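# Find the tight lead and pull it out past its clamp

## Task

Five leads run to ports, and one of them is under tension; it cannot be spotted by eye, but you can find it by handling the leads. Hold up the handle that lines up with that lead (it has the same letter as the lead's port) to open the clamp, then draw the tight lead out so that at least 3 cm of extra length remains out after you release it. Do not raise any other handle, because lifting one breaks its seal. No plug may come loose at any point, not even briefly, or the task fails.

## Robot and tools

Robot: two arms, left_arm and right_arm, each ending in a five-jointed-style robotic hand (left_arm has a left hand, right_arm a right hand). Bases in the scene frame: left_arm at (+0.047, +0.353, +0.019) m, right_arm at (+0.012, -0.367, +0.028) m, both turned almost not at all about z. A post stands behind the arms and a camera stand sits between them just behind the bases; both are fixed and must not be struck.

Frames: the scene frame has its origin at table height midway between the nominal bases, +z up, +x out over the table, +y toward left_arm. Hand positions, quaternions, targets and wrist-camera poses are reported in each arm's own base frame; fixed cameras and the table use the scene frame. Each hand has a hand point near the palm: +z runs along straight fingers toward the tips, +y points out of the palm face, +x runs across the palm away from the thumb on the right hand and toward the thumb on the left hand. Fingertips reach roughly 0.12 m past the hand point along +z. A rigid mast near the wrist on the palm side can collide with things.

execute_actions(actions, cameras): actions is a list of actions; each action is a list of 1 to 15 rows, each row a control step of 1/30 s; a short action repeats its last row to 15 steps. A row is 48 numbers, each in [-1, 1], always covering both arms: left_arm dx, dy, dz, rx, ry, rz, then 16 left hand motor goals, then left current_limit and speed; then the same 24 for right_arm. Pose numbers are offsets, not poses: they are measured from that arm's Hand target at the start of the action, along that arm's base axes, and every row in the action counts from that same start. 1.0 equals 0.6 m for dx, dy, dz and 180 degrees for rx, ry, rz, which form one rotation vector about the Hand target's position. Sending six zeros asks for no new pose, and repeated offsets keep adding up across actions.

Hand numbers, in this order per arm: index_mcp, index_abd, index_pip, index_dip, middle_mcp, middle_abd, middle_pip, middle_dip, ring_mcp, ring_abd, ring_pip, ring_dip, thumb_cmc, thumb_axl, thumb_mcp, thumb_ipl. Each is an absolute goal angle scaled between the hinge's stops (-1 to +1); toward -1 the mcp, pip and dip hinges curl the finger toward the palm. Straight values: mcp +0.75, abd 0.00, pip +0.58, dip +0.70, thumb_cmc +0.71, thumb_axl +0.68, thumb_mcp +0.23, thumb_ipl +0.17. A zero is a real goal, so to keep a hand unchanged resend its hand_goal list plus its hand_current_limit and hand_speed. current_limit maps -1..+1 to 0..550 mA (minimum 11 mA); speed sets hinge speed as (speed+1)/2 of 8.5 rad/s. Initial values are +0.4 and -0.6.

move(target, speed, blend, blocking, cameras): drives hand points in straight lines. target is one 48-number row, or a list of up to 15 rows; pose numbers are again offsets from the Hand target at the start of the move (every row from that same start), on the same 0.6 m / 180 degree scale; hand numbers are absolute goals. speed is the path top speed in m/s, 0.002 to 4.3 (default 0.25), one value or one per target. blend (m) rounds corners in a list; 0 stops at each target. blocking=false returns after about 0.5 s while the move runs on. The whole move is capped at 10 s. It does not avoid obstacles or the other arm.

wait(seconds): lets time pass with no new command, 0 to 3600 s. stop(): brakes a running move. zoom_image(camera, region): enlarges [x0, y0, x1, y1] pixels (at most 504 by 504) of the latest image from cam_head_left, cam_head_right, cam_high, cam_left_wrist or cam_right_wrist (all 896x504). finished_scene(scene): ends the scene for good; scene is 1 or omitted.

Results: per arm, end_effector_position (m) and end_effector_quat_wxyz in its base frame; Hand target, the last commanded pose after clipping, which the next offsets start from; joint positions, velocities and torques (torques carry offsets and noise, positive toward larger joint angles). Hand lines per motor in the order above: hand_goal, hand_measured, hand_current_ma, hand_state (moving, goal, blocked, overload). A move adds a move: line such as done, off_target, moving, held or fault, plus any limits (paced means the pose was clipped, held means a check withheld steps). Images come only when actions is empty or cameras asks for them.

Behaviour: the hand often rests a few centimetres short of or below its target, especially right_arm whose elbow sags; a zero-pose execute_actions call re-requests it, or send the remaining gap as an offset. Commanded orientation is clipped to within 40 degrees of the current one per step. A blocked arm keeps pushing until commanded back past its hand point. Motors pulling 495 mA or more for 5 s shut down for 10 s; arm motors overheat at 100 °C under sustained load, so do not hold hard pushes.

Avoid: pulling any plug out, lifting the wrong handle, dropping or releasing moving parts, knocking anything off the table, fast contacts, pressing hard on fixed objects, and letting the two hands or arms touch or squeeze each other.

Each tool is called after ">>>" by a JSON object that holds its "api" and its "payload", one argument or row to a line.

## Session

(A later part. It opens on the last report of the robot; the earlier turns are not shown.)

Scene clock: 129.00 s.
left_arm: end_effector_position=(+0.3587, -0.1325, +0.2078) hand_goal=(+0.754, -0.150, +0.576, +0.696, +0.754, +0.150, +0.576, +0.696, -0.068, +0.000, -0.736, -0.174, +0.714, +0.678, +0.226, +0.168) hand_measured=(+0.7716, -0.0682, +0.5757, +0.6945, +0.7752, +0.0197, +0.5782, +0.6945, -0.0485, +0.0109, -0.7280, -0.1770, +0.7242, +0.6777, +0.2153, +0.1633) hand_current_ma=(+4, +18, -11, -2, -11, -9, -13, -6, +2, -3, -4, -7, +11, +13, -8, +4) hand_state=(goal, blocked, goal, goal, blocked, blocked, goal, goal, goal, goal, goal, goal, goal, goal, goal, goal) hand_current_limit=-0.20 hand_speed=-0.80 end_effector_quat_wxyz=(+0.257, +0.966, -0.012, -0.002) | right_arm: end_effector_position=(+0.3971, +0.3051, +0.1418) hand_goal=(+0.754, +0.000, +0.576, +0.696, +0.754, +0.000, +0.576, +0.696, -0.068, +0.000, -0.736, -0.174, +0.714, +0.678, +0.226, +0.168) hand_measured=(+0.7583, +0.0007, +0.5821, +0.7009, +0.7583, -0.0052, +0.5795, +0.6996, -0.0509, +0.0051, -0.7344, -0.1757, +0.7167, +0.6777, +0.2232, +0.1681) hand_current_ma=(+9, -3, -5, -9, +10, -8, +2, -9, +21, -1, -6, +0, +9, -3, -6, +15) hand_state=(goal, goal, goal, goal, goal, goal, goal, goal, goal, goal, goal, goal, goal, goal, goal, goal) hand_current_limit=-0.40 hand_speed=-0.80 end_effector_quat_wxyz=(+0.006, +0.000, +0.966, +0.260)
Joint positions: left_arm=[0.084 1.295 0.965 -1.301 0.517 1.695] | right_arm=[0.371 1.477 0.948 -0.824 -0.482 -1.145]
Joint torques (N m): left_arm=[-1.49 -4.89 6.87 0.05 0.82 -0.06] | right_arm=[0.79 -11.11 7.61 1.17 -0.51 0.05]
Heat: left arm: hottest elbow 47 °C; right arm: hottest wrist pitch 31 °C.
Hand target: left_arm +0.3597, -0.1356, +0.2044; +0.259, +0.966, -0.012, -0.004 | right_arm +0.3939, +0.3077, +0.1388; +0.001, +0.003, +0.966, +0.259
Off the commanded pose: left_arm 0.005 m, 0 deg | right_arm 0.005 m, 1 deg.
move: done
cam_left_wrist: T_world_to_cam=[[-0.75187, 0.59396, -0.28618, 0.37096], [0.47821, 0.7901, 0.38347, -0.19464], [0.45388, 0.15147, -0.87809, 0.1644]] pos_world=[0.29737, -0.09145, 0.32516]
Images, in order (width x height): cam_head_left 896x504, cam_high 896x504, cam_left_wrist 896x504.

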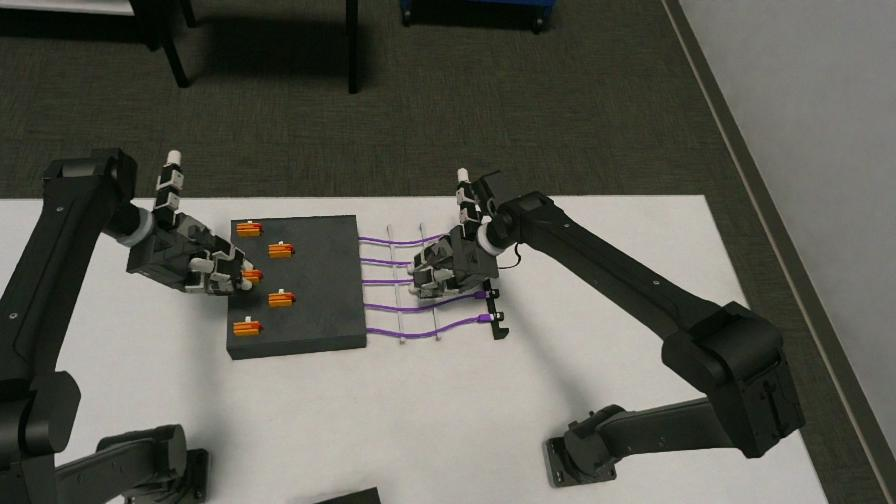

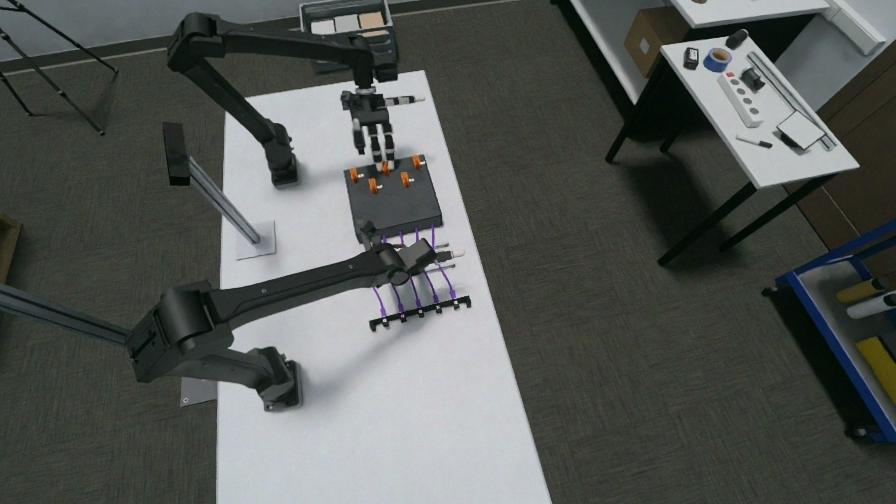

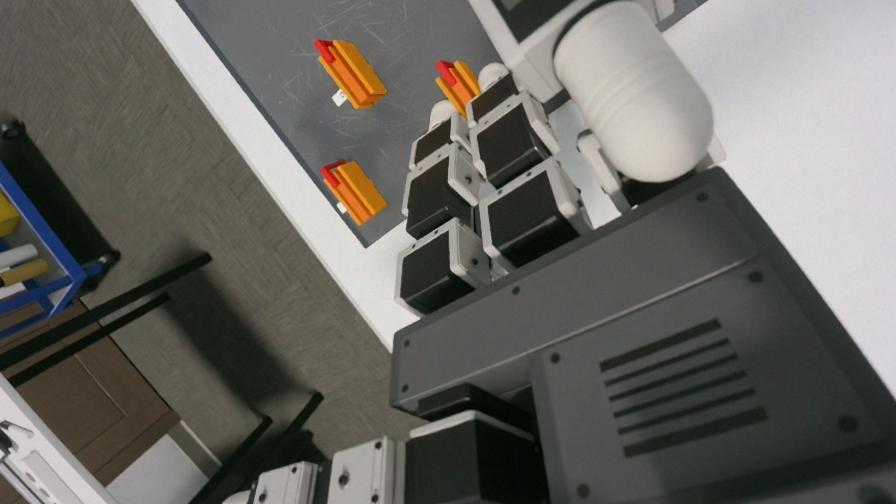

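>>> {"api": "move", "payload": {
  "target": [0, 0, 0, 0, 0, 0, 0.754, -0.15, 0.576, 0.696, 0.754, 0.15, 0.576, 0.696, -0.068, 0, -0.737, -0.174, 0.714, 0.678, 0.226, 0.168, -0.2, -0.8, 0, 0, 0, 0, 0, 0, 0.754, -0.4, 0.576, 0.696, 0.754, 0.4, 0.576, 0.696, -0.068, 0, -0.737, -0.174, 0.714, 0.678, 0.226, 0.168, -0.1, -0.9],
  "cameras": ["cam_right_wrist", "cam_head_left"],
  "speed": 0.05
}}

>>> {"api": "wait", "payload": {
  "seconds": 0.7,
  "cameras": ["cam_right_wrist", "cam_head_left"]
}}

>>> {"api": "zoom_image", "payload": {
  "camera": "cam_right_wrist",
  "region": [350, 0, 550, 150]
}}

>>> {"api": "zoom_image", "payload": {
  "camera": "cam_head_left",
  "region": [355, 210, 515, 350]
}}

Scene clock: 130.27 s.
left_arm: end_effector_position=(+0.3587, -0.1325, +0.2078) hand_goal=(+0.754, -0.150, +0.576, +0.696, +0.754, +0.150, +0.576, +0.696, -0.068, +0.000, -0.736, -0.174, +0.714, +0.678, +0.226, +0.168) hand_measured=(+0.7716, -0.0667, +0.5770, +0.6945, +0.7752, +0.0197, +0.5782, +0.6945, -0.0485, +0.0095, -0.7267, -0.1770, +0.7230, +0.6767, +0.2153, +0.1633) hand_current_ma=(+6, +10, -8, -6, -8, -6, +1, +10, -2, -15, -8, +3, +21, +6, +7, +0) hand_state=(goal, blocked, goal, goal, blocked, blocked, goal, goal, goal, goal, goal, goal, goal, goal, goal, goal) hand_current_limit=-0.20 hand_speed=-0.80 end_effector_quat_wxyz=(+0.257, +0.966, -0.012, -0.002) | right_arm: end_effector_position=(+0.3971, +0.3051, +0.1418) hand_goal=(+0.754, -0.400, +0.576, +0.696, +0.754, +0.400, +0.576, +0.696, -0.068, +0.000, -0.736, -0.174, +0.714, +0.678, +0.226, +0.168) hand_measured=(+0.7583, -0.0814, +0.5821, +0.6996, +0.7583, +0.0783, +0.5795, +0.6996, -0.0497, +0.0051, -0.7344, -0.1757, +0.7167, +0.6767, +0.2232, +0.1672) hand_current_ma=(+7, +118, -8, -9, +5, -131, +3, -10, +20, -2, -3, -2, +10, -9, -8, +12) hand_state=(goal, moving, goal, goal, goal, moving, goal, goal, goal, goal, goal, goal, goal, goal, goal, goal) hand_current_limit=-0.10 hand_speed=-0.90 end_effector_quat_wxyz=(+0.006, +0.000, +0.966, +0.260)
Joint positions: left_arm=[0.084 1.295 0.965 -1.301 0.517 1.695] | right_arm=[0.371 1.477 0.948 -0.824 -0.482 -1.145]
Joint torques (N m): left_arm=[-1.38 -5.07 6.82 0.44 0.83 -0.07] | right_arm=[0.79 -11.11 7.61 1.16 -0.51 0.05]
Heat: left arm: hottest elbow 47 °C; right arm: hottest wrist pitch 31 °C.
Hand target: left_arm +0.3597, -0.1356, +0.2044; +0.259, +0.966, -0.012, -0.004 | right_arm +0.3939, +0.3077, +0.1388; +0.001, +0.003, +0.966, +0.259
Off the commanded pose: left_arm 0.005 m, 0 deg | right_arm 0.005 m, 1 deg.
move: done
cam_right_wrist: T_world_to_cam=[[0.79928, 0.50353, 0.32804, -0.4864], [0.37305, -0.84367, 0.38607, 0.0003], [0.47116, -0.1862, -0.86217, 0.11604]] pos_world=[0.33399, 0.26678, 0.25949]
Images, in order (width x height): cam_head_left 896x504, cam_right_wrist 896x504.

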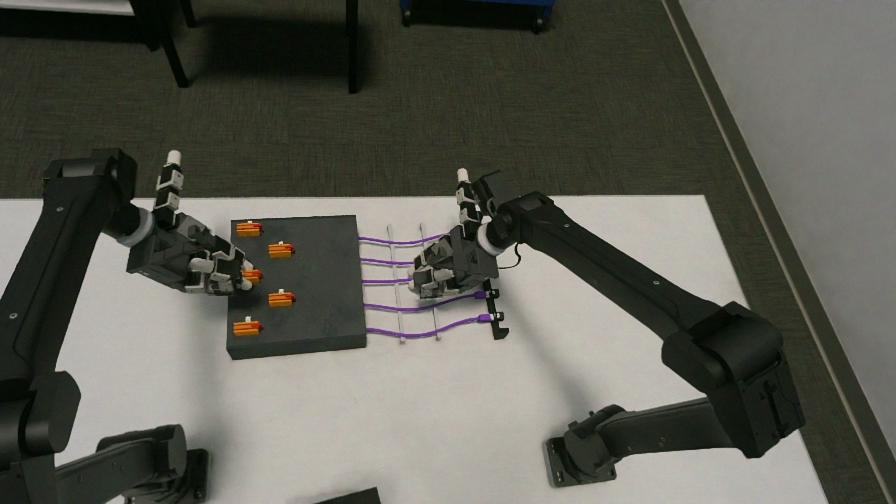

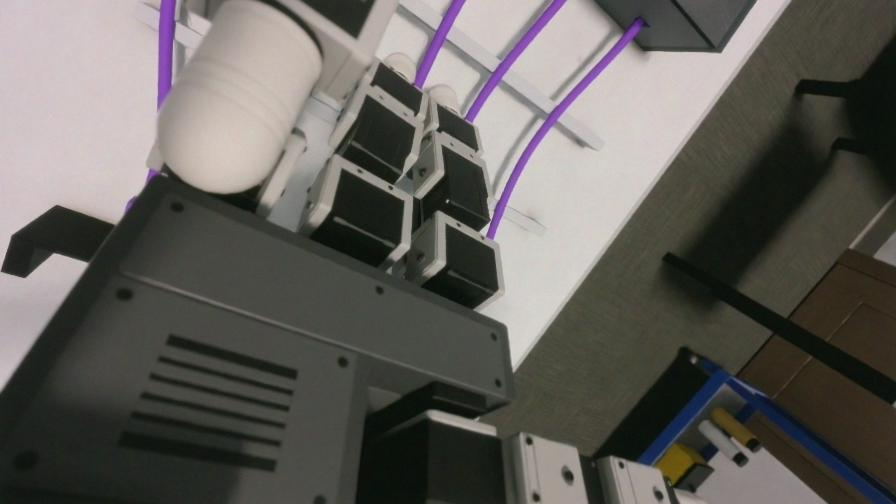

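Scene clock: 130.97 s.
left_arm: end_effector_position=(+0.3587, -0.1325, +0.2078) hand_goal=(+0.754, -0.150, +0.576, +0.696, +0.754, +0.150, +0.576, +0.696, -0.068, +0.000, -0.736, -0.174, +0.714, +0.678, +0.226, +0.168) hand_measured=(+0.7716, -0.0682, +0.5770, +0.6945, +0.7752, +0.0197, +0.5782, +0.6945, -0.0485, +0.0109, -0.7280, -0.1770, +0.7242, +0.6777, +0.2163, +0.1633) hand_current_ma=(+11, +22, -7, +4, -12, -9, -4, -2, -7, -8, -1, +2, +22, +13, +0, +12) hand_state=(goal, blocked, goal, goal, blocked, blocked, goal, goal, goal, goal, goal, goal, goal, goal, goal, goal) hand_current_limit=-0.20 hand_speed=-0.80 end_effector_quat_wxyz=(+0.257, +0.966, -0.012, -0.002) | right_arm: end_effector_position=(+0.3971, +0.3051, +0.1418) hand_goal=(+0.754, -0.400, +0.576, +0.696, +0.754, +0.400, +0.576, +0.696, -0.068, +0.000, -0.736, -0.174, +0.714, +0.678, +0.226, +0.168) hand_measured=(+0.7583, -0.0814, +0.5808, +0.7009, +0.7583, +0.0798, +0.5795, +0.6996, -0.0509, +0.0051, -0.7344, -0.1757, +0.7180, +0.6767, +0.2242, +0.1681) hand_current_ma=(+8, +245, -6, -5, +10, -253, +5, -5, +23, -5, -7, -3, +14, -8, -7, +8) hand_state=(goal, blocked, goal, goal, goal, blocked, goal, goal, goal, goal, goal, goal, goal, goal, goal, goal) hand_current_limit=-0.10 hand_speed=-0.90 end_effector_quat_wxyz=(+0.006, +0.000, +0.966, +0.260)
Joint positions: left_arm=[0.084 1.295 0.965 -1.301 0.517 1.695] | right_arm=[0.371 1.477 0.948 -0.824 -0.482 -1.145]
Joint torques (N m): left_arm=[-1.85 -4.89 6.86 0.2 0.82 -0.05] | right_arm=[0.79 -11.11 7.61 1.16 -0.52 0.05]
Heat: left arm: hottest elbow 47 °C; right arm: hottest wrist pitch 31 °C.
Hand target: left_arm +0.3597, -0.1356, +0.2044; +0.259, +0.966, -0.012, -0.004 | right_arm +0.3939, +0.3077, +0.1388; +0.001, +0.003, +0.966, +0.259
Off the commanded pose: left_arm 0.005 m, 0 deg | right_arm 0.005 m, 1 deg.
wait: 0.70 s; at rest by 0.17 s
cam_right_wrist: T_world_to_cam=[[0.79928, 0.50353, 0.32804, -0.4864], [0.37305, -0.84367, 0.38607, 0.0003], [0.47116, -0.1862, -0.86217, 0.11604]] pos_world=[0.33399, 0.26678, 0.25949]
Images, in order (width x height): cam_head_left 896x504, cam_right_wrist 896x504.

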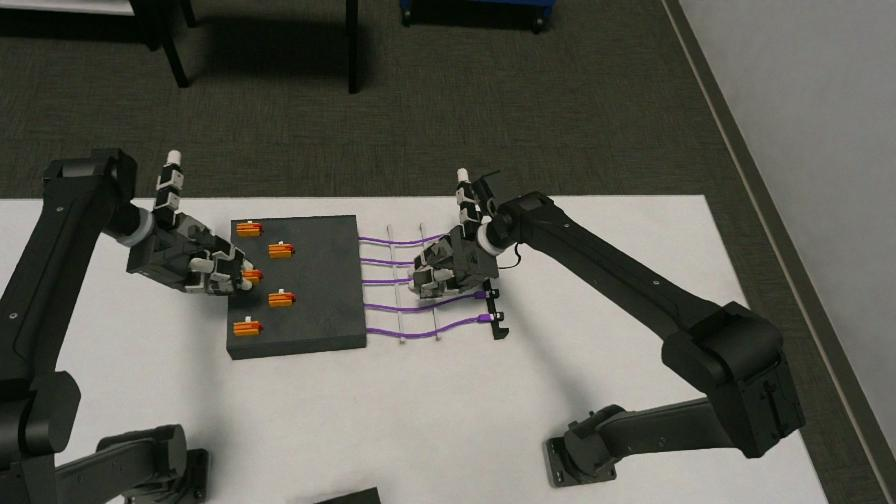

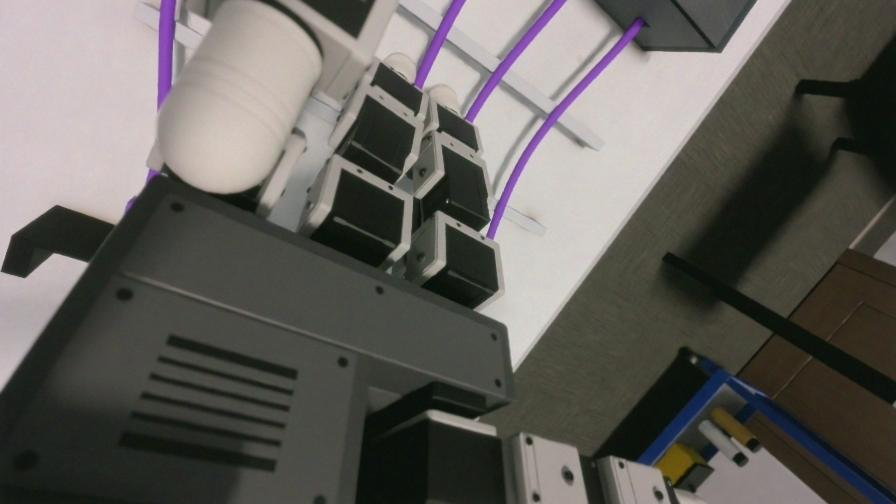

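Scaled by 2.520 from the camera's image (finer frame: 1280x720).

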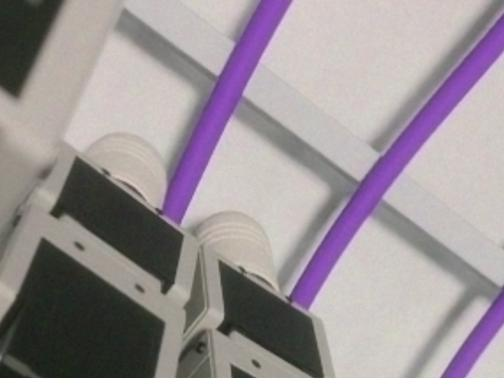

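Scaled by 3.150 from the camera's image (finer frame: 1280x720).

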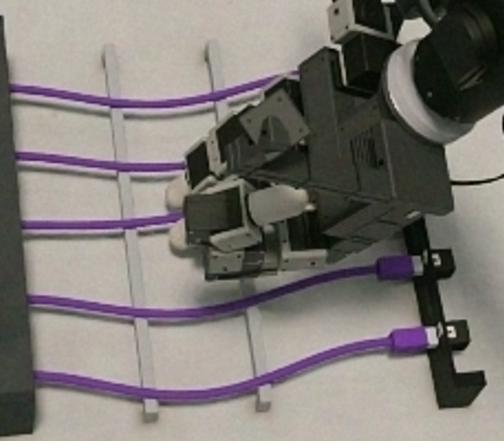

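>>> {"api": "move", "payload": {
  "target": [0, 0, 0, 0, 0, 0, 0.754, -0.5, 0.576, 0.696, 0.754, 0.5, 0.576, 0.696, -0.068, 0, -0.737, -0.174, 0.714, 0.678, 0.226, 0.168, 0.4, -0.8, 0, 0, 0, 0, 0, 0, 0.754, -0.4, 0.576, 0.696, 0.754, 0.4, 0.576, 0.696, -0.068, 0, -0.737, -0.174, 0.714, 0.678, 0.226, 0.168, -0.1, -0.9],
  "cameras": [],
  "speed": 0.05
}}

>>> {"api": "wait", "payload": {
  "seconds": 0.5,
  "cameras": ["cam_left_wrist", "cam_head_left"]
}}

>>> {"api": "zoom_image", "payload": {
  "camera": "cam_left_wrist",
  "region": [360, 0, 540, 150]
}}

>>> {"api": "zoom_image", "payload": {
  "camera": "cam_head_left",
  "region": [210, 240, 300, 310]
}}

Scene clock: 132.23 s.
left_arm: end_effector_position=(+0.3587, -0.1325, +0.2078) hand_goal=(+0.754, -0.500, +0.576, +0.696, +0.754, +0.500, +0.576, +0.696, -0.068, +0.000, -0.736, -0.174, +0.714, +0.678, +0.226, +0.168) hand_measured=(+0.7703, -0.0696, +0.5770, +0.6945, +0.7752, +0.0344, +0.5770, +0.6945, -0.0485, +0.0109, -0.7280, -0.1757, +0.7242, +0.6777, +0.2153, +0.1633) hand_current_ma=(-1, +138, -5, +7, -4, -126, -9, +3, +14, -11, -2, -7, +3, +7, -5, +12) hand_state=(goal, blocked, goal, goal, blocked, blocked, goal, goal, goal, goal, goal, goal, goal, goal, goal, goal) hand_current_limit=0.40 hand_speed=-0.80 end_effector_quat_wxyz=(+0.257, +0.966, -0.012, -0.002) | right_arm: end_effector_position=(+0.3971, +0.3051, +0.1418) hand_goal=(+0.754, -0.400, +0.576, +0.696, +0.754, +0.400, +0.576, +0.696, -0.068, +0.000, -0.736, -0.174, +0.714, +0.678, +0.226, +0.168) hand_measured=(+0.7583, -0.0828, +0.5821, +0.7009, +0.7595, +0.0813, +0.5795, +0.6996, -0.0509, +0.0051, -0.7344, -0.1757, +0.7180, +0.6767, +0.2232, +0.1681) hand_current_ma=(+9, +243, -8, -5, +9, -250, -1, -10, +23, +0, -4, -5, +11, -9, -6, +8) hand_state=(goal, blocked, goal, goal, goal, blocked, goal, goal, goal, goal, goal, goal, goal, goal, goal, goal) hand_current_limit=-0.10 hand_speed=-0.90 end_effector_quat_wxyz=(+0.006, +0.000, +0.966, +0.260)
Joint positions: left_arm=[0.084 1.295 0.965 -1.301 0.517 1.695] | right_arm=[0.371 1.477 0.948 -0.824 -0.482 -1.145]
Joint torques (N m): left_arm=[-1.9 -4.6 6.93 0.28 0.83 -0.06] | right_arm=[0.79 -11.11 7.61 1.16 -0.51 0.05]
Heat: left arm: hottest elbow 47 °C; right arm: hottest wrist pitch 31 °C.
Hand target: left_arm +0.3597, -0.1356, +0.2044; +0.259, +0.966, -0.012, -0.004 | right_arm +0.3939, +0.3077, +0.1388; +0.001, +0.003, +0.966, +0.259
Off the commanded pose: left_arm 0.005 m, 0 deg | right_arm 0.005 m, 1 deg.
move: done

Scene clock: 132.73 s.
left_arm: end_effector_position=(+0.3587, -0.1325, +0.2078) hand_goal=(+0.754, -0.500, +0.576, +0.696, +0.754, +0.500, +0.576, +0.696, -0.068, +0.000, -0.736, -0.174, +0.714, +0.678, +0.226, +0.168) hand_measured=(+0.7716, -0.0696, +0.5757, +0.6945, +0.7752, +0.0358, +0.5782, +0.6945, -0.0485, +0.0109, -0.7280, -0.1757, +0.7242, +0.6777, +0.2153, +0.1643) hand_current_ma=(+7, +134, -2, +2, -11, -129, -4, +8, +4, -6, -4, -7, +9, +18, +0, +10) hand_state=(goal, blocked, goal, goal, blocked, blocked, goal, goal, goal, goal, goal, goal, goal, goal, goal, goal) hand_current_limit=0.40 hand_speed=-0.80 end_effector_quat_wxyz=(+0.257, +0.966, -0.012, -0.002) | right_arm: end_effector_position=(+0.3971, +0.3051, +0.1418) hand_goal=(+0.754, -0.400, +0.576, +0.696, +0.754, +0.400, +0.576, +0.696, -0.068, +0.000, -0.736, -0.174, +0.714, +0.678, +0.226, +0.168) hand_measured=(+0.7583, -0.0828, +0.5808, +0.7009, +0.7595, +0.0798, +0.5795, +0.6983, -0.0509, +0.0051, -0.7344, -0.1757, +0.7167, +0.6767, +0.2232, +0.1681) hand_current_ma=(+9, +244, -9, -6, +8, -255, +4, -10, +21, -6, -5, +0, +11, -4, -5, +7) hand_state=(goal, blocked, goal, goal, goal, blocked, goal, goal, goal, goal, goal, goal, goal, goal, goal, goal) hand_current_limit=-0.10 hand_speed=-0.90 end_effector_quat_wxyz=(+0.006, +0.000, +0.966, +0.260)
Joint positions: left_arm=[0.084 1.295 0.965 -1.301 0.517 1.695] | right_arm=[0.371 1.477 0.948 -0.824 -0.482 -1.145]
Joint torques (N m): left_arm=[-1.38 -4.78 6.84 0.23 0.83 -0.08] | right_arm=[0.79 -11.16 7.61 1.16 -0.51 0.05]
Heat: left arm: hottest elbow 46 °C; right arm: hottest wrist pitch 31 °C.
Hand target: left_arm +0.3597, -0.1356, +0.2044; +0.259, +0.966, -0.012, -0.004 | right_arm +0.3939, +0.3077, +0.1388; +0.001, +0.003, +0.966, +0.259
Off the commanded pose: left_arm 0.005 m, 0 deg | right_arm 0.005 m, 1 deg.
wait: 0.50 s; at rest by 0.17 s
cam_left_wrist: T_world_to_cam=[[-0.75187, 0.59396, -0.28618, 0.37096], [0.47821, 0.7901, 0.38347, -0.19464], [0.45388, 0.15147, -0.87809, 0.1644]] pos_world=[0.29737, -0.09145, 0.32516]
Images, in order (width x height): cam_head_left 896x504, cam_left_wrist 896x504.

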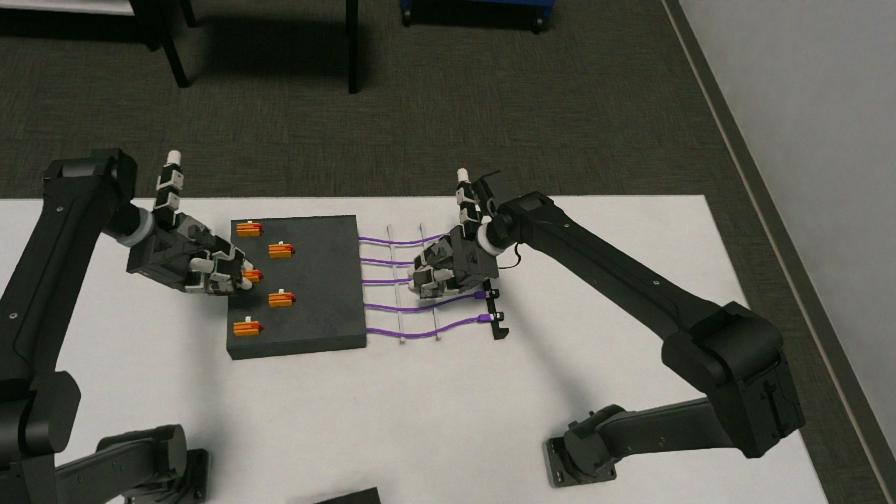

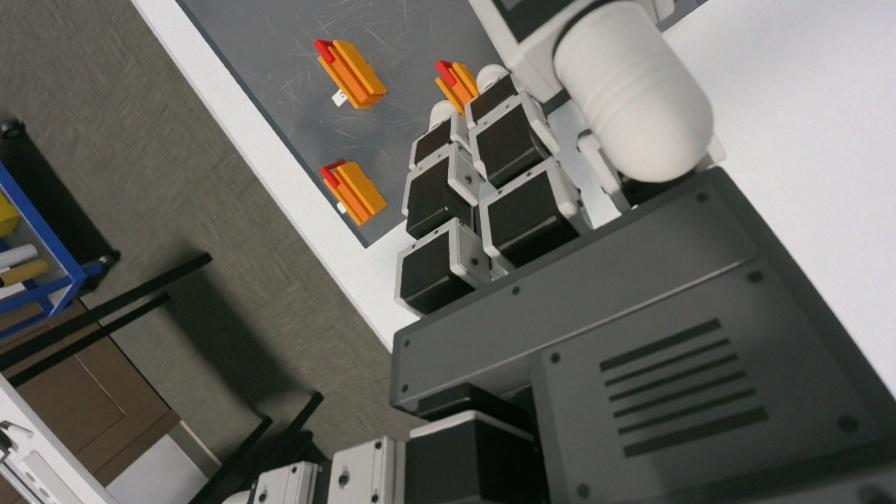

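Scaled by 2.800 from the camera's image (finer frame: 1280x720).

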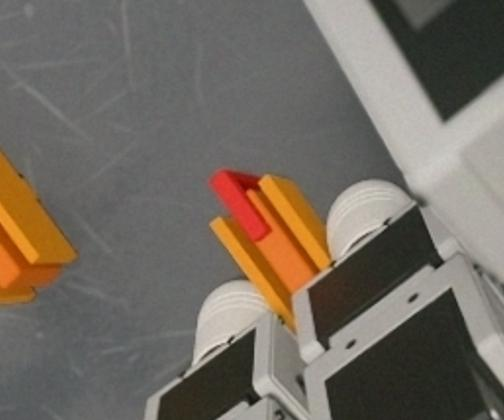

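Scaled by 5.600 from the camera's image (finer frame: 1280x720).

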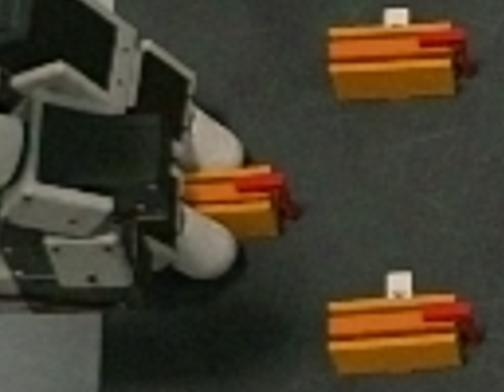

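>>> {"api": "move", "payload": {
  "target": [
    [0, 0, 0, 0, 0, 0, 0.754, -0.9, 0.576, 0.696, 0.754, 0.9, 0.576, 0.696, -0.068, 0, -0.737, -0.174, 0.714, 0.678, 0.226, 0.168, 0.75, -0.6, 0, 0, 0, 0, 0, 0, 0.754, -0.4, 0.576, 0.696, 0.754, 0.4, 0.576, 0.696, -0.068, 0, -0.737, -0.174, 0.714, 0.678, 0.226, 0.168, -0.1, -0.9],
    [0.01, 0.003, 0.07, 0, 0, 0, 0.754, -0.9, 0.576, 0.696, 0.754, 0.9, 0.576, 0.696, -0.068, 0, -0.737, -0.174, 0.714, 0.678, 0.226, 0.168, 0.75, -0.6, 0, 0, 0, 0, 0, 0, 0.754, -0.4, 0.576, 0.696, 0.754, 0.4, 0.576, 0.696, -0.068, 0, -0.737, -0.174, 0.714, 0.678, 0.226, 0.168, -0.1, -0.9]
  ],
  "cameras": ["cam_left_wrist", "cam_head_left", "cam_high"],
  "speed": 0.05
}}

>>> {"api": "zoom_image", "payload": {
  "camera": "cam_left_wrist",
  "region": [360, 0, 540, 150]
}}

>>> {"api": "zoom_image", "payload": {
  "camera": "cam_head_left",
  "region": [210, 240, 300, 310]
}}

>>> {"api": "zoom_image", "payload": {
  "camera": "cam_high",
  "region": [340, 140, 430, 210]
}}

Scene clock: 136.43 s.
left_arm: end_effector_position=(+0.3566, -0.1333, +0.2250) hand_goal=(+0.754, -0.900, +0.576, +0.696, +0.754, +0.900, +0.576, +0.696, -0.068, +0.000, -0.736, -0.174, +0.714, +0.678, +0.226, +0.168) hand_measured=(+0.7836, -0.0374, +0.5911, +0.7009, +0.7872, +0.1296, +0.5872, +0.6945, -0.0485, +0.0109, -0.7280, -0.1757, +0.7242, +0.6777, +0.2153, +0.1624) hand_current_ma=(+2, +398, +7, -10, +5, -316, -1, +0, +2, -7, -5, +4, +10, +14, -2, +9) hand_state=(blocked, blocked, goal, goal, blocked, blocked, goal, goal, goal, goal, goal, goal, goal, goal, goal, goal) hand_current_limit=0.75 hand_speed=-0.60 end_effector_quat_wxyz=(+0.260, +0.965, -0.006, -0.022) | right_arm: end_effector_position=(+0.3971, +0.3051, +0.1418) hand_goal=(+0.754, -0.400, +0.576, +0.696, +0.754, +0.400, +0.576, +0.696, -0.068, +0.000, -0.736, -0.174, +0.714, +0.678, +0.226, +0.168) hand_measured=(+0.7583, -0.0814, +0.5821, +0.6996, +0.7595, +0.0798, +0.5795, +0.6996, -0.0497, +0.0051, -0.7344, -0.1757, +0.7167, +0.6767, +0.2232, +0.1672) hand_current_ma=(+10, +246, -7, -12, +6, -248, +4, -9, +18, -7, -6, -4, +9, -5, -5, +8) hand_state=(goal, blocked, goal, goal, goal, blocked, goal, goal, goal, goal, goal, goal, goal, goal, goal, goal) hand_current_limit=-0.10 hand_speed=-0.90 end_effector_quat_wxyz=(+0.006, +0.000, +0.966, +0.260)
Joint positions: left_arm=[0.083 1.295 1.012 -1.389 0.519 1.694] | right_arm=[0.371 1.477 0.948 -0.824 -0.482 -1.145]
Joint torques (N m): left_arm=[-1.61 -6.24 10.54 -0.98 0.77 -0.02] | right_arm=[0.79 -11.11 7.6 1.14 -0.51 0.05]
Heat: left arm: hottest elbow 47 °C; right arm: hottest wrist pitch 31 °C.
Hand target: left_arm +0.3657, -0.1337, +0.2463; +0.259, +0.966, -0.012, -0.004 | right_arm +0.3939, +0.3077, +0.1388; +0.001, +0.003, +0.966, +0.259
Off the commanded pose: left_arm 0.023 m, 2 deg | right_arm 0.005 m, 1 deg.
move: off_target (left_arm)
cam_left_wrist: T_world_to_cam=[[-0.76352, 0.59223, -0.25747, 0.37228], [0.49351, 0.79225, 0.35887, -0.19926], [0.41651, 0.14694, -0.89717, 0.19764]] pos_world=[0.30026, -0.09165, 0.34468]
Images, in order (width x height): cam_head_left 896x504, cam_high 896x504, cam_left_wrist 896x504.

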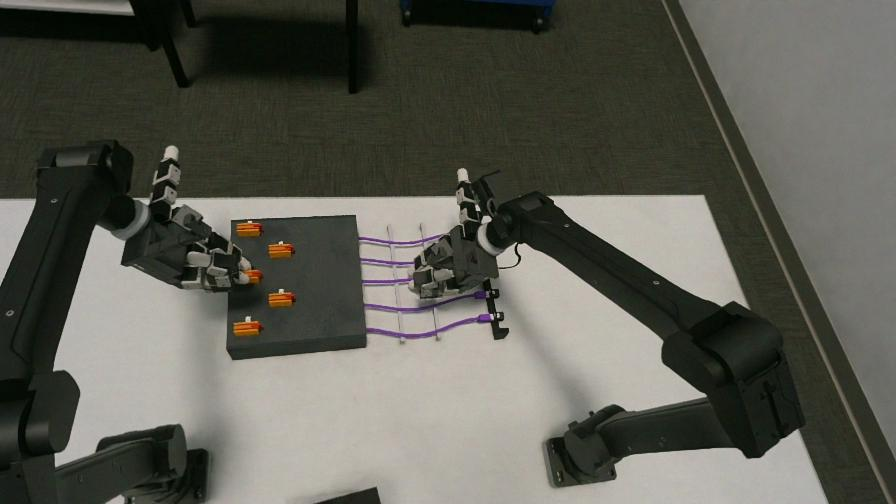

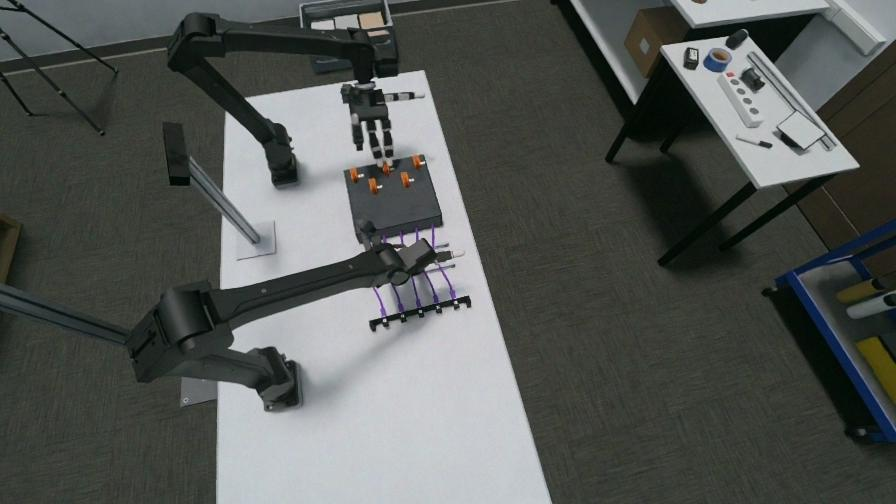

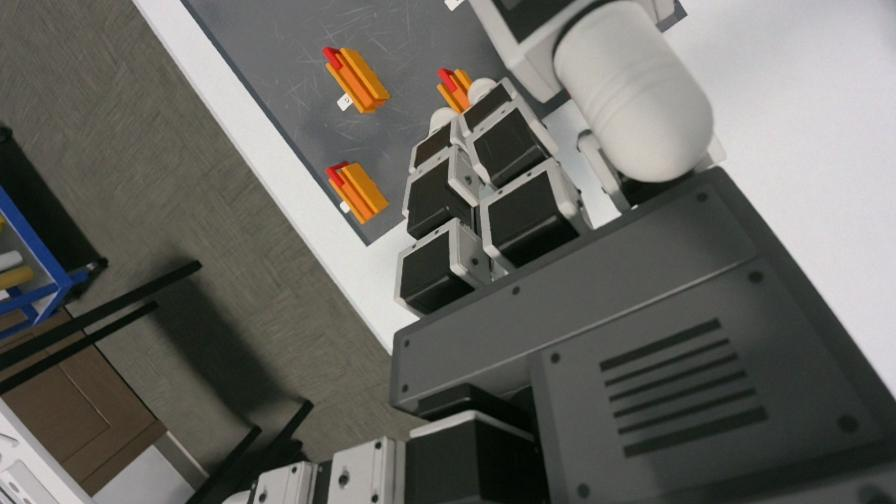

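Scaled by 2.800 from the camera's image (finer frame: 1280x720).

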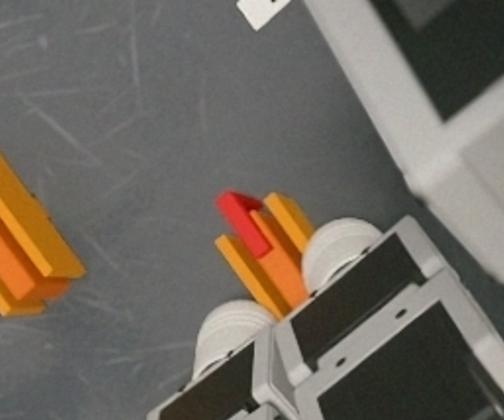

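Scaled by 5.600 from the camera's image (finer frame: 1280x720).

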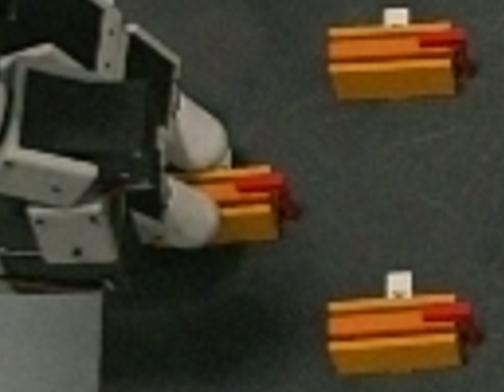

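Scaled by 5.600 from the camera's image (finer frame: 1280x720).

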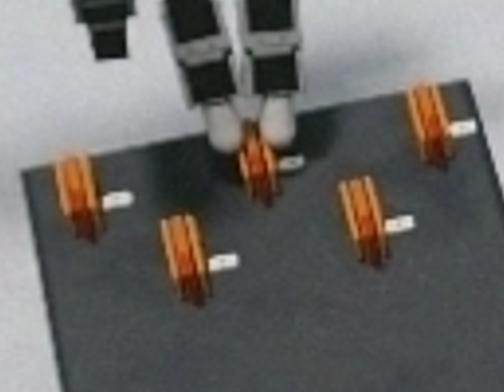

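>>> {"api": "zoom_image", "payload": {
  "camera": "cam_left_wrist",
  "region": [305, 30, 405, 120]
}}

>>> {"api": "zoom_image", "payload": {
  "camera": "cam_left_wrist",
  "region": [310, 140, 410, 230]
}}

>>> {"api": "zoom_image", "payload": {
  "camera": "cam_high",
  "region": [365, 170, 425, 200]
}}

Scaled by 5.040 from the camera's image (finer frame: 1280x720).

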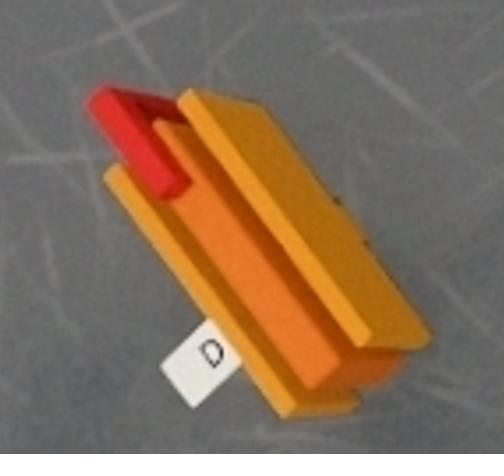

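Scaled by 5.040 from the camera's image (finer frame: 1280x720).

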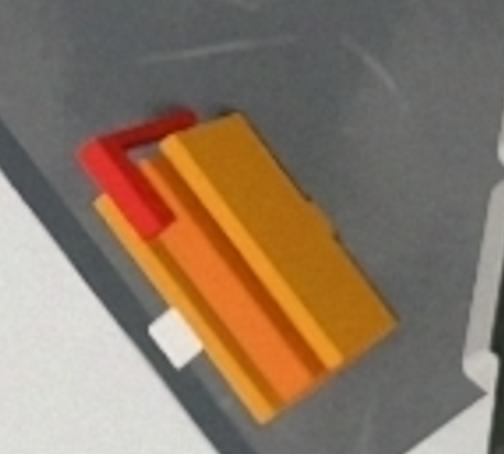

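Scaled by 8.400 from the camera's image (finer frame: 1280x720).

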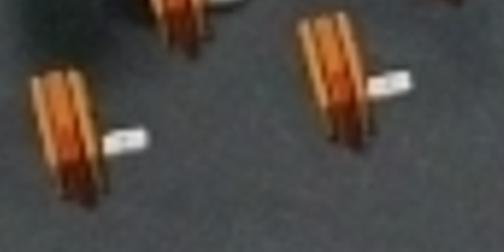

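>>> {"api": "move", "payload": {
  "target": [
    [0, 0, 0, 0, 0, 0, 0.754, 0.12, 0.576, 0.696, 0.754, -0.12, 0.576, 0.696, -0.068, 0, -0.737, -0.174, 0.714, 0.678, 0.226, 0.168, -0.2, -0.6, 0, 0, 0, 0, 0, 0, 0.754, -0.4, 0.576, 0.696, 0.754, 0.4, 0.576, 0.696, -0.068, 0, -0.737, -0.174, 0.714, 0.678, 0.226, 0.168, -0.1, -0.9],
    [-0.013, -0.013, -0.075, 0, 0, 0, 0.754, 0.12, 0.576, 0.696, 0.754, -0.12, 0.576, 0.696, -0.068, 0, -0.737, -0.174, 0.714, 0.678, 0.226, 0.168, -0.2, -0.6, 0, 0, 0, 0, 0, 0, 0.754, -0.4, 0.576, 0.696, 0.754, 0.4, 0.576, 0.696, -0.068, 0, -0.737, -0.174, 0.714, 0.678, 0.226, 0.168, -0.1, -0.9]
  ],
  "cameras": ["cam_left_wrist", "cam_head_left", "cam_high"],
  "speed": 0.05
}}

>>> {"api": "zoom_image", "payload": {
  "camera": "cam_left_wrist",
  "region": [360, 0, 540, 150]
}}

>>> {"api": "zoom_image", "payload": {
  "camera": "cam_head_left",
  "region": [210, 240, 300, 310]
}}

>>> {"api": "zoom_image", "payload": {
  "camera": "cam_high",
  "region": [340, 140, 430, 210]
}}

Scene clock: 147.30 s.
left_arm: end_effector_position=(+0.3591, -0.1379, +0.2056) hand_goal=(+0.754, +0.120, +0.576, +0.696, +0.754, -0.120, +0.576, +0.696, -0.068, +0.000, -0.736, -0.174, +0.714, +0.678, +0.226, +0.168) hand_measured=(+0.7812, +0.0842, +0.5911, +0.7022, +0.7872, -0.1019, +0.5872, +0.6945, -0.0473, +0.0109, -0.7280, -0.1757, +0.7230, +0.6777, +0.2153, +0.1633) hand_current_ma=(+8, +2, -6, -3, -4, +14, -9, +2, +0, -3, -2, -4, +8, +13, -5, +4) hand_state=(blocked, blocked, goal, goal, blocked, goal, goal, goal, blocked, goal, goal, goal, goal, goal, goal, goal) hand_current_limit=-0.20 hand_speed=-0.60 end_effector_quat_wxyz=(+0.258, +0.966, -0.012, -0.003) | right_arm: end_effector_position=(+0.3971, +0.3051, +0.1418) hand_goal=(+0.754, -0.400, +0.576, +0.696, +0.754, +0.400, +0.576, +0.696, -0.068, +0.000, -0.736, -0.174, +0.714, +0.678, +0.226, +0.168) hand_measured=(+0.7583, -0.0814, +0.5808, +0.6996, +0.7583, +0.0798, +0.5795, +0.6996, -0.0497, +0.0065, -0.7344, -0.1757, +0.7180, +0.6767, +0.2232, +0.1672) hand_current_ma=(+6, +242, -6, -10, +8, -251, +3, -5, +20, -3, -5, -1, +12, -11, -7, +13) hand_state=(goal, blocked, goal, goal, goal, blocked, goal, goal, goal, goal, goal, goal, goal, goal, goal, goal) hand_current_limit=-0.10 hand_speed=-0.90 end_effector_quat_wxyz=(+0.006, +0.000, +0.966, +0.260)
Joint positions: left_arm=[0.069 1.295 0.959 -1.287 0.52 1.677] | right_arm=[0.371 1.477 0.948 -0.824 -0.482 -1.145]
Joint torques (N m): left_arm=[-1.67 -5.07 6.38 0.18 0.79 -0.06] | right_arm=[0.79 -11.05 7.6 1.16 -0.51 0.05]
Heat: left arm: hottest elbow 48 °C; right arm: hottest wrist pitch 31 °C.
Hand target: left_arm +0.3580, -0.1416, +0.2014; +0.259, +0.966, -0.012, -0.004 | right_arm +0.3939, +0.3077, +0.1388; +0.001, +0.003, +0.966, +0.259
Off the commanded pose: left_arm 0.006 m, 0 deg | right_arm 0.005 m, 1 deg.
move: done
cam_left_wrist: T_world_to_cam=[[-0.7526, 0.59295, -0.28635, 0.37392], [0.47793, 0.79104, 0.38188, -0.18923], [0.45295, 0.15055, -0.87873, 0.16356]] pos_world=[0.29777, -0.09665, 0.32306]
Images, in order (width x height): cam_head_left 896x504, cam_high 896x504, cam_left_wrist 896x504.

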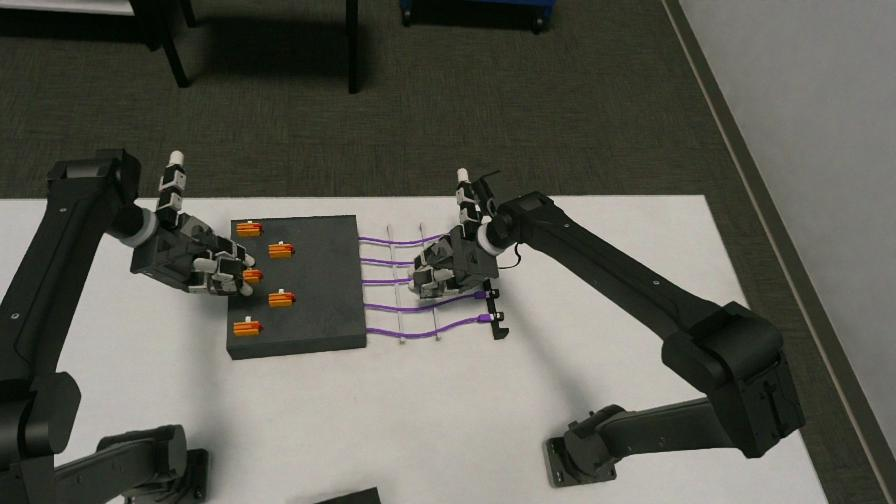

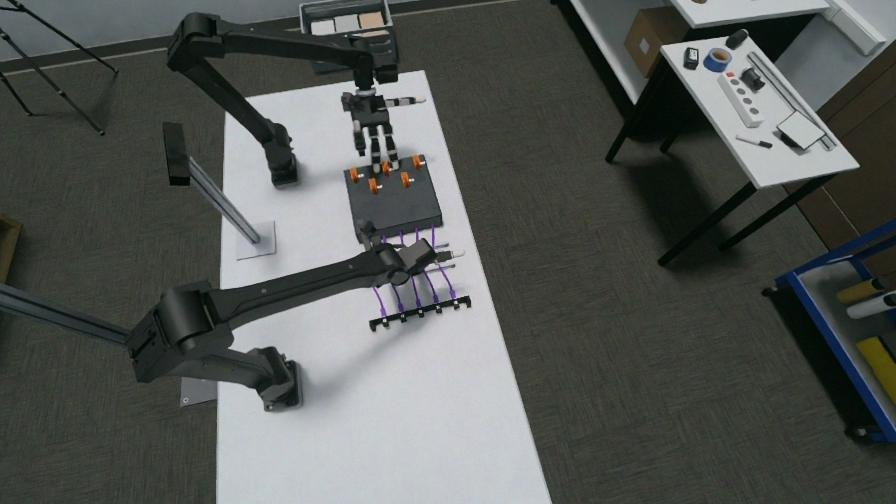

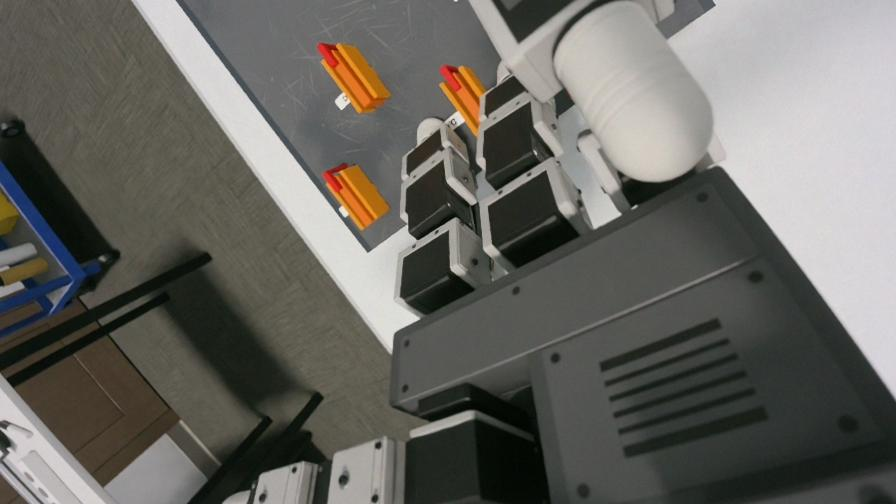

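Scaled by 2.800 from the camera's image (finer frame: 1280x720).

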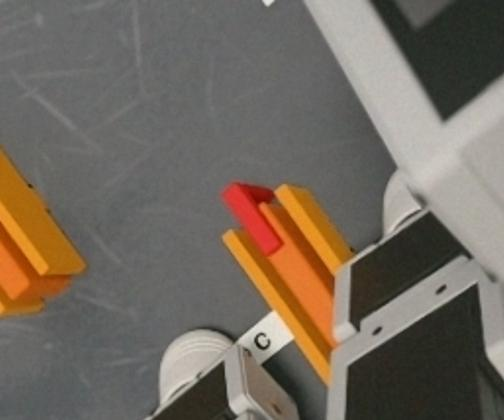

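Scaled by 5.600 from the camera's image (finer frame: 1280x720).

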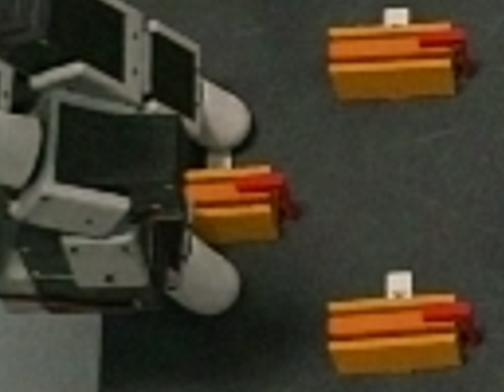

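Scaled by 5.600 from the camera's image (finer frame: 1280x720).

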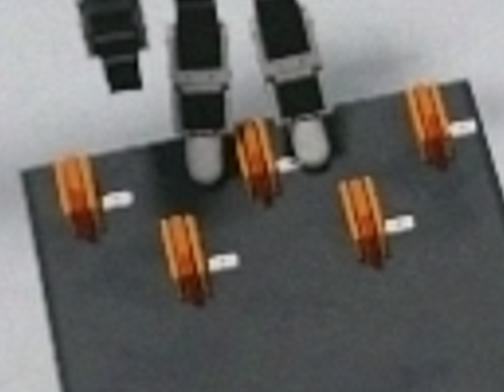

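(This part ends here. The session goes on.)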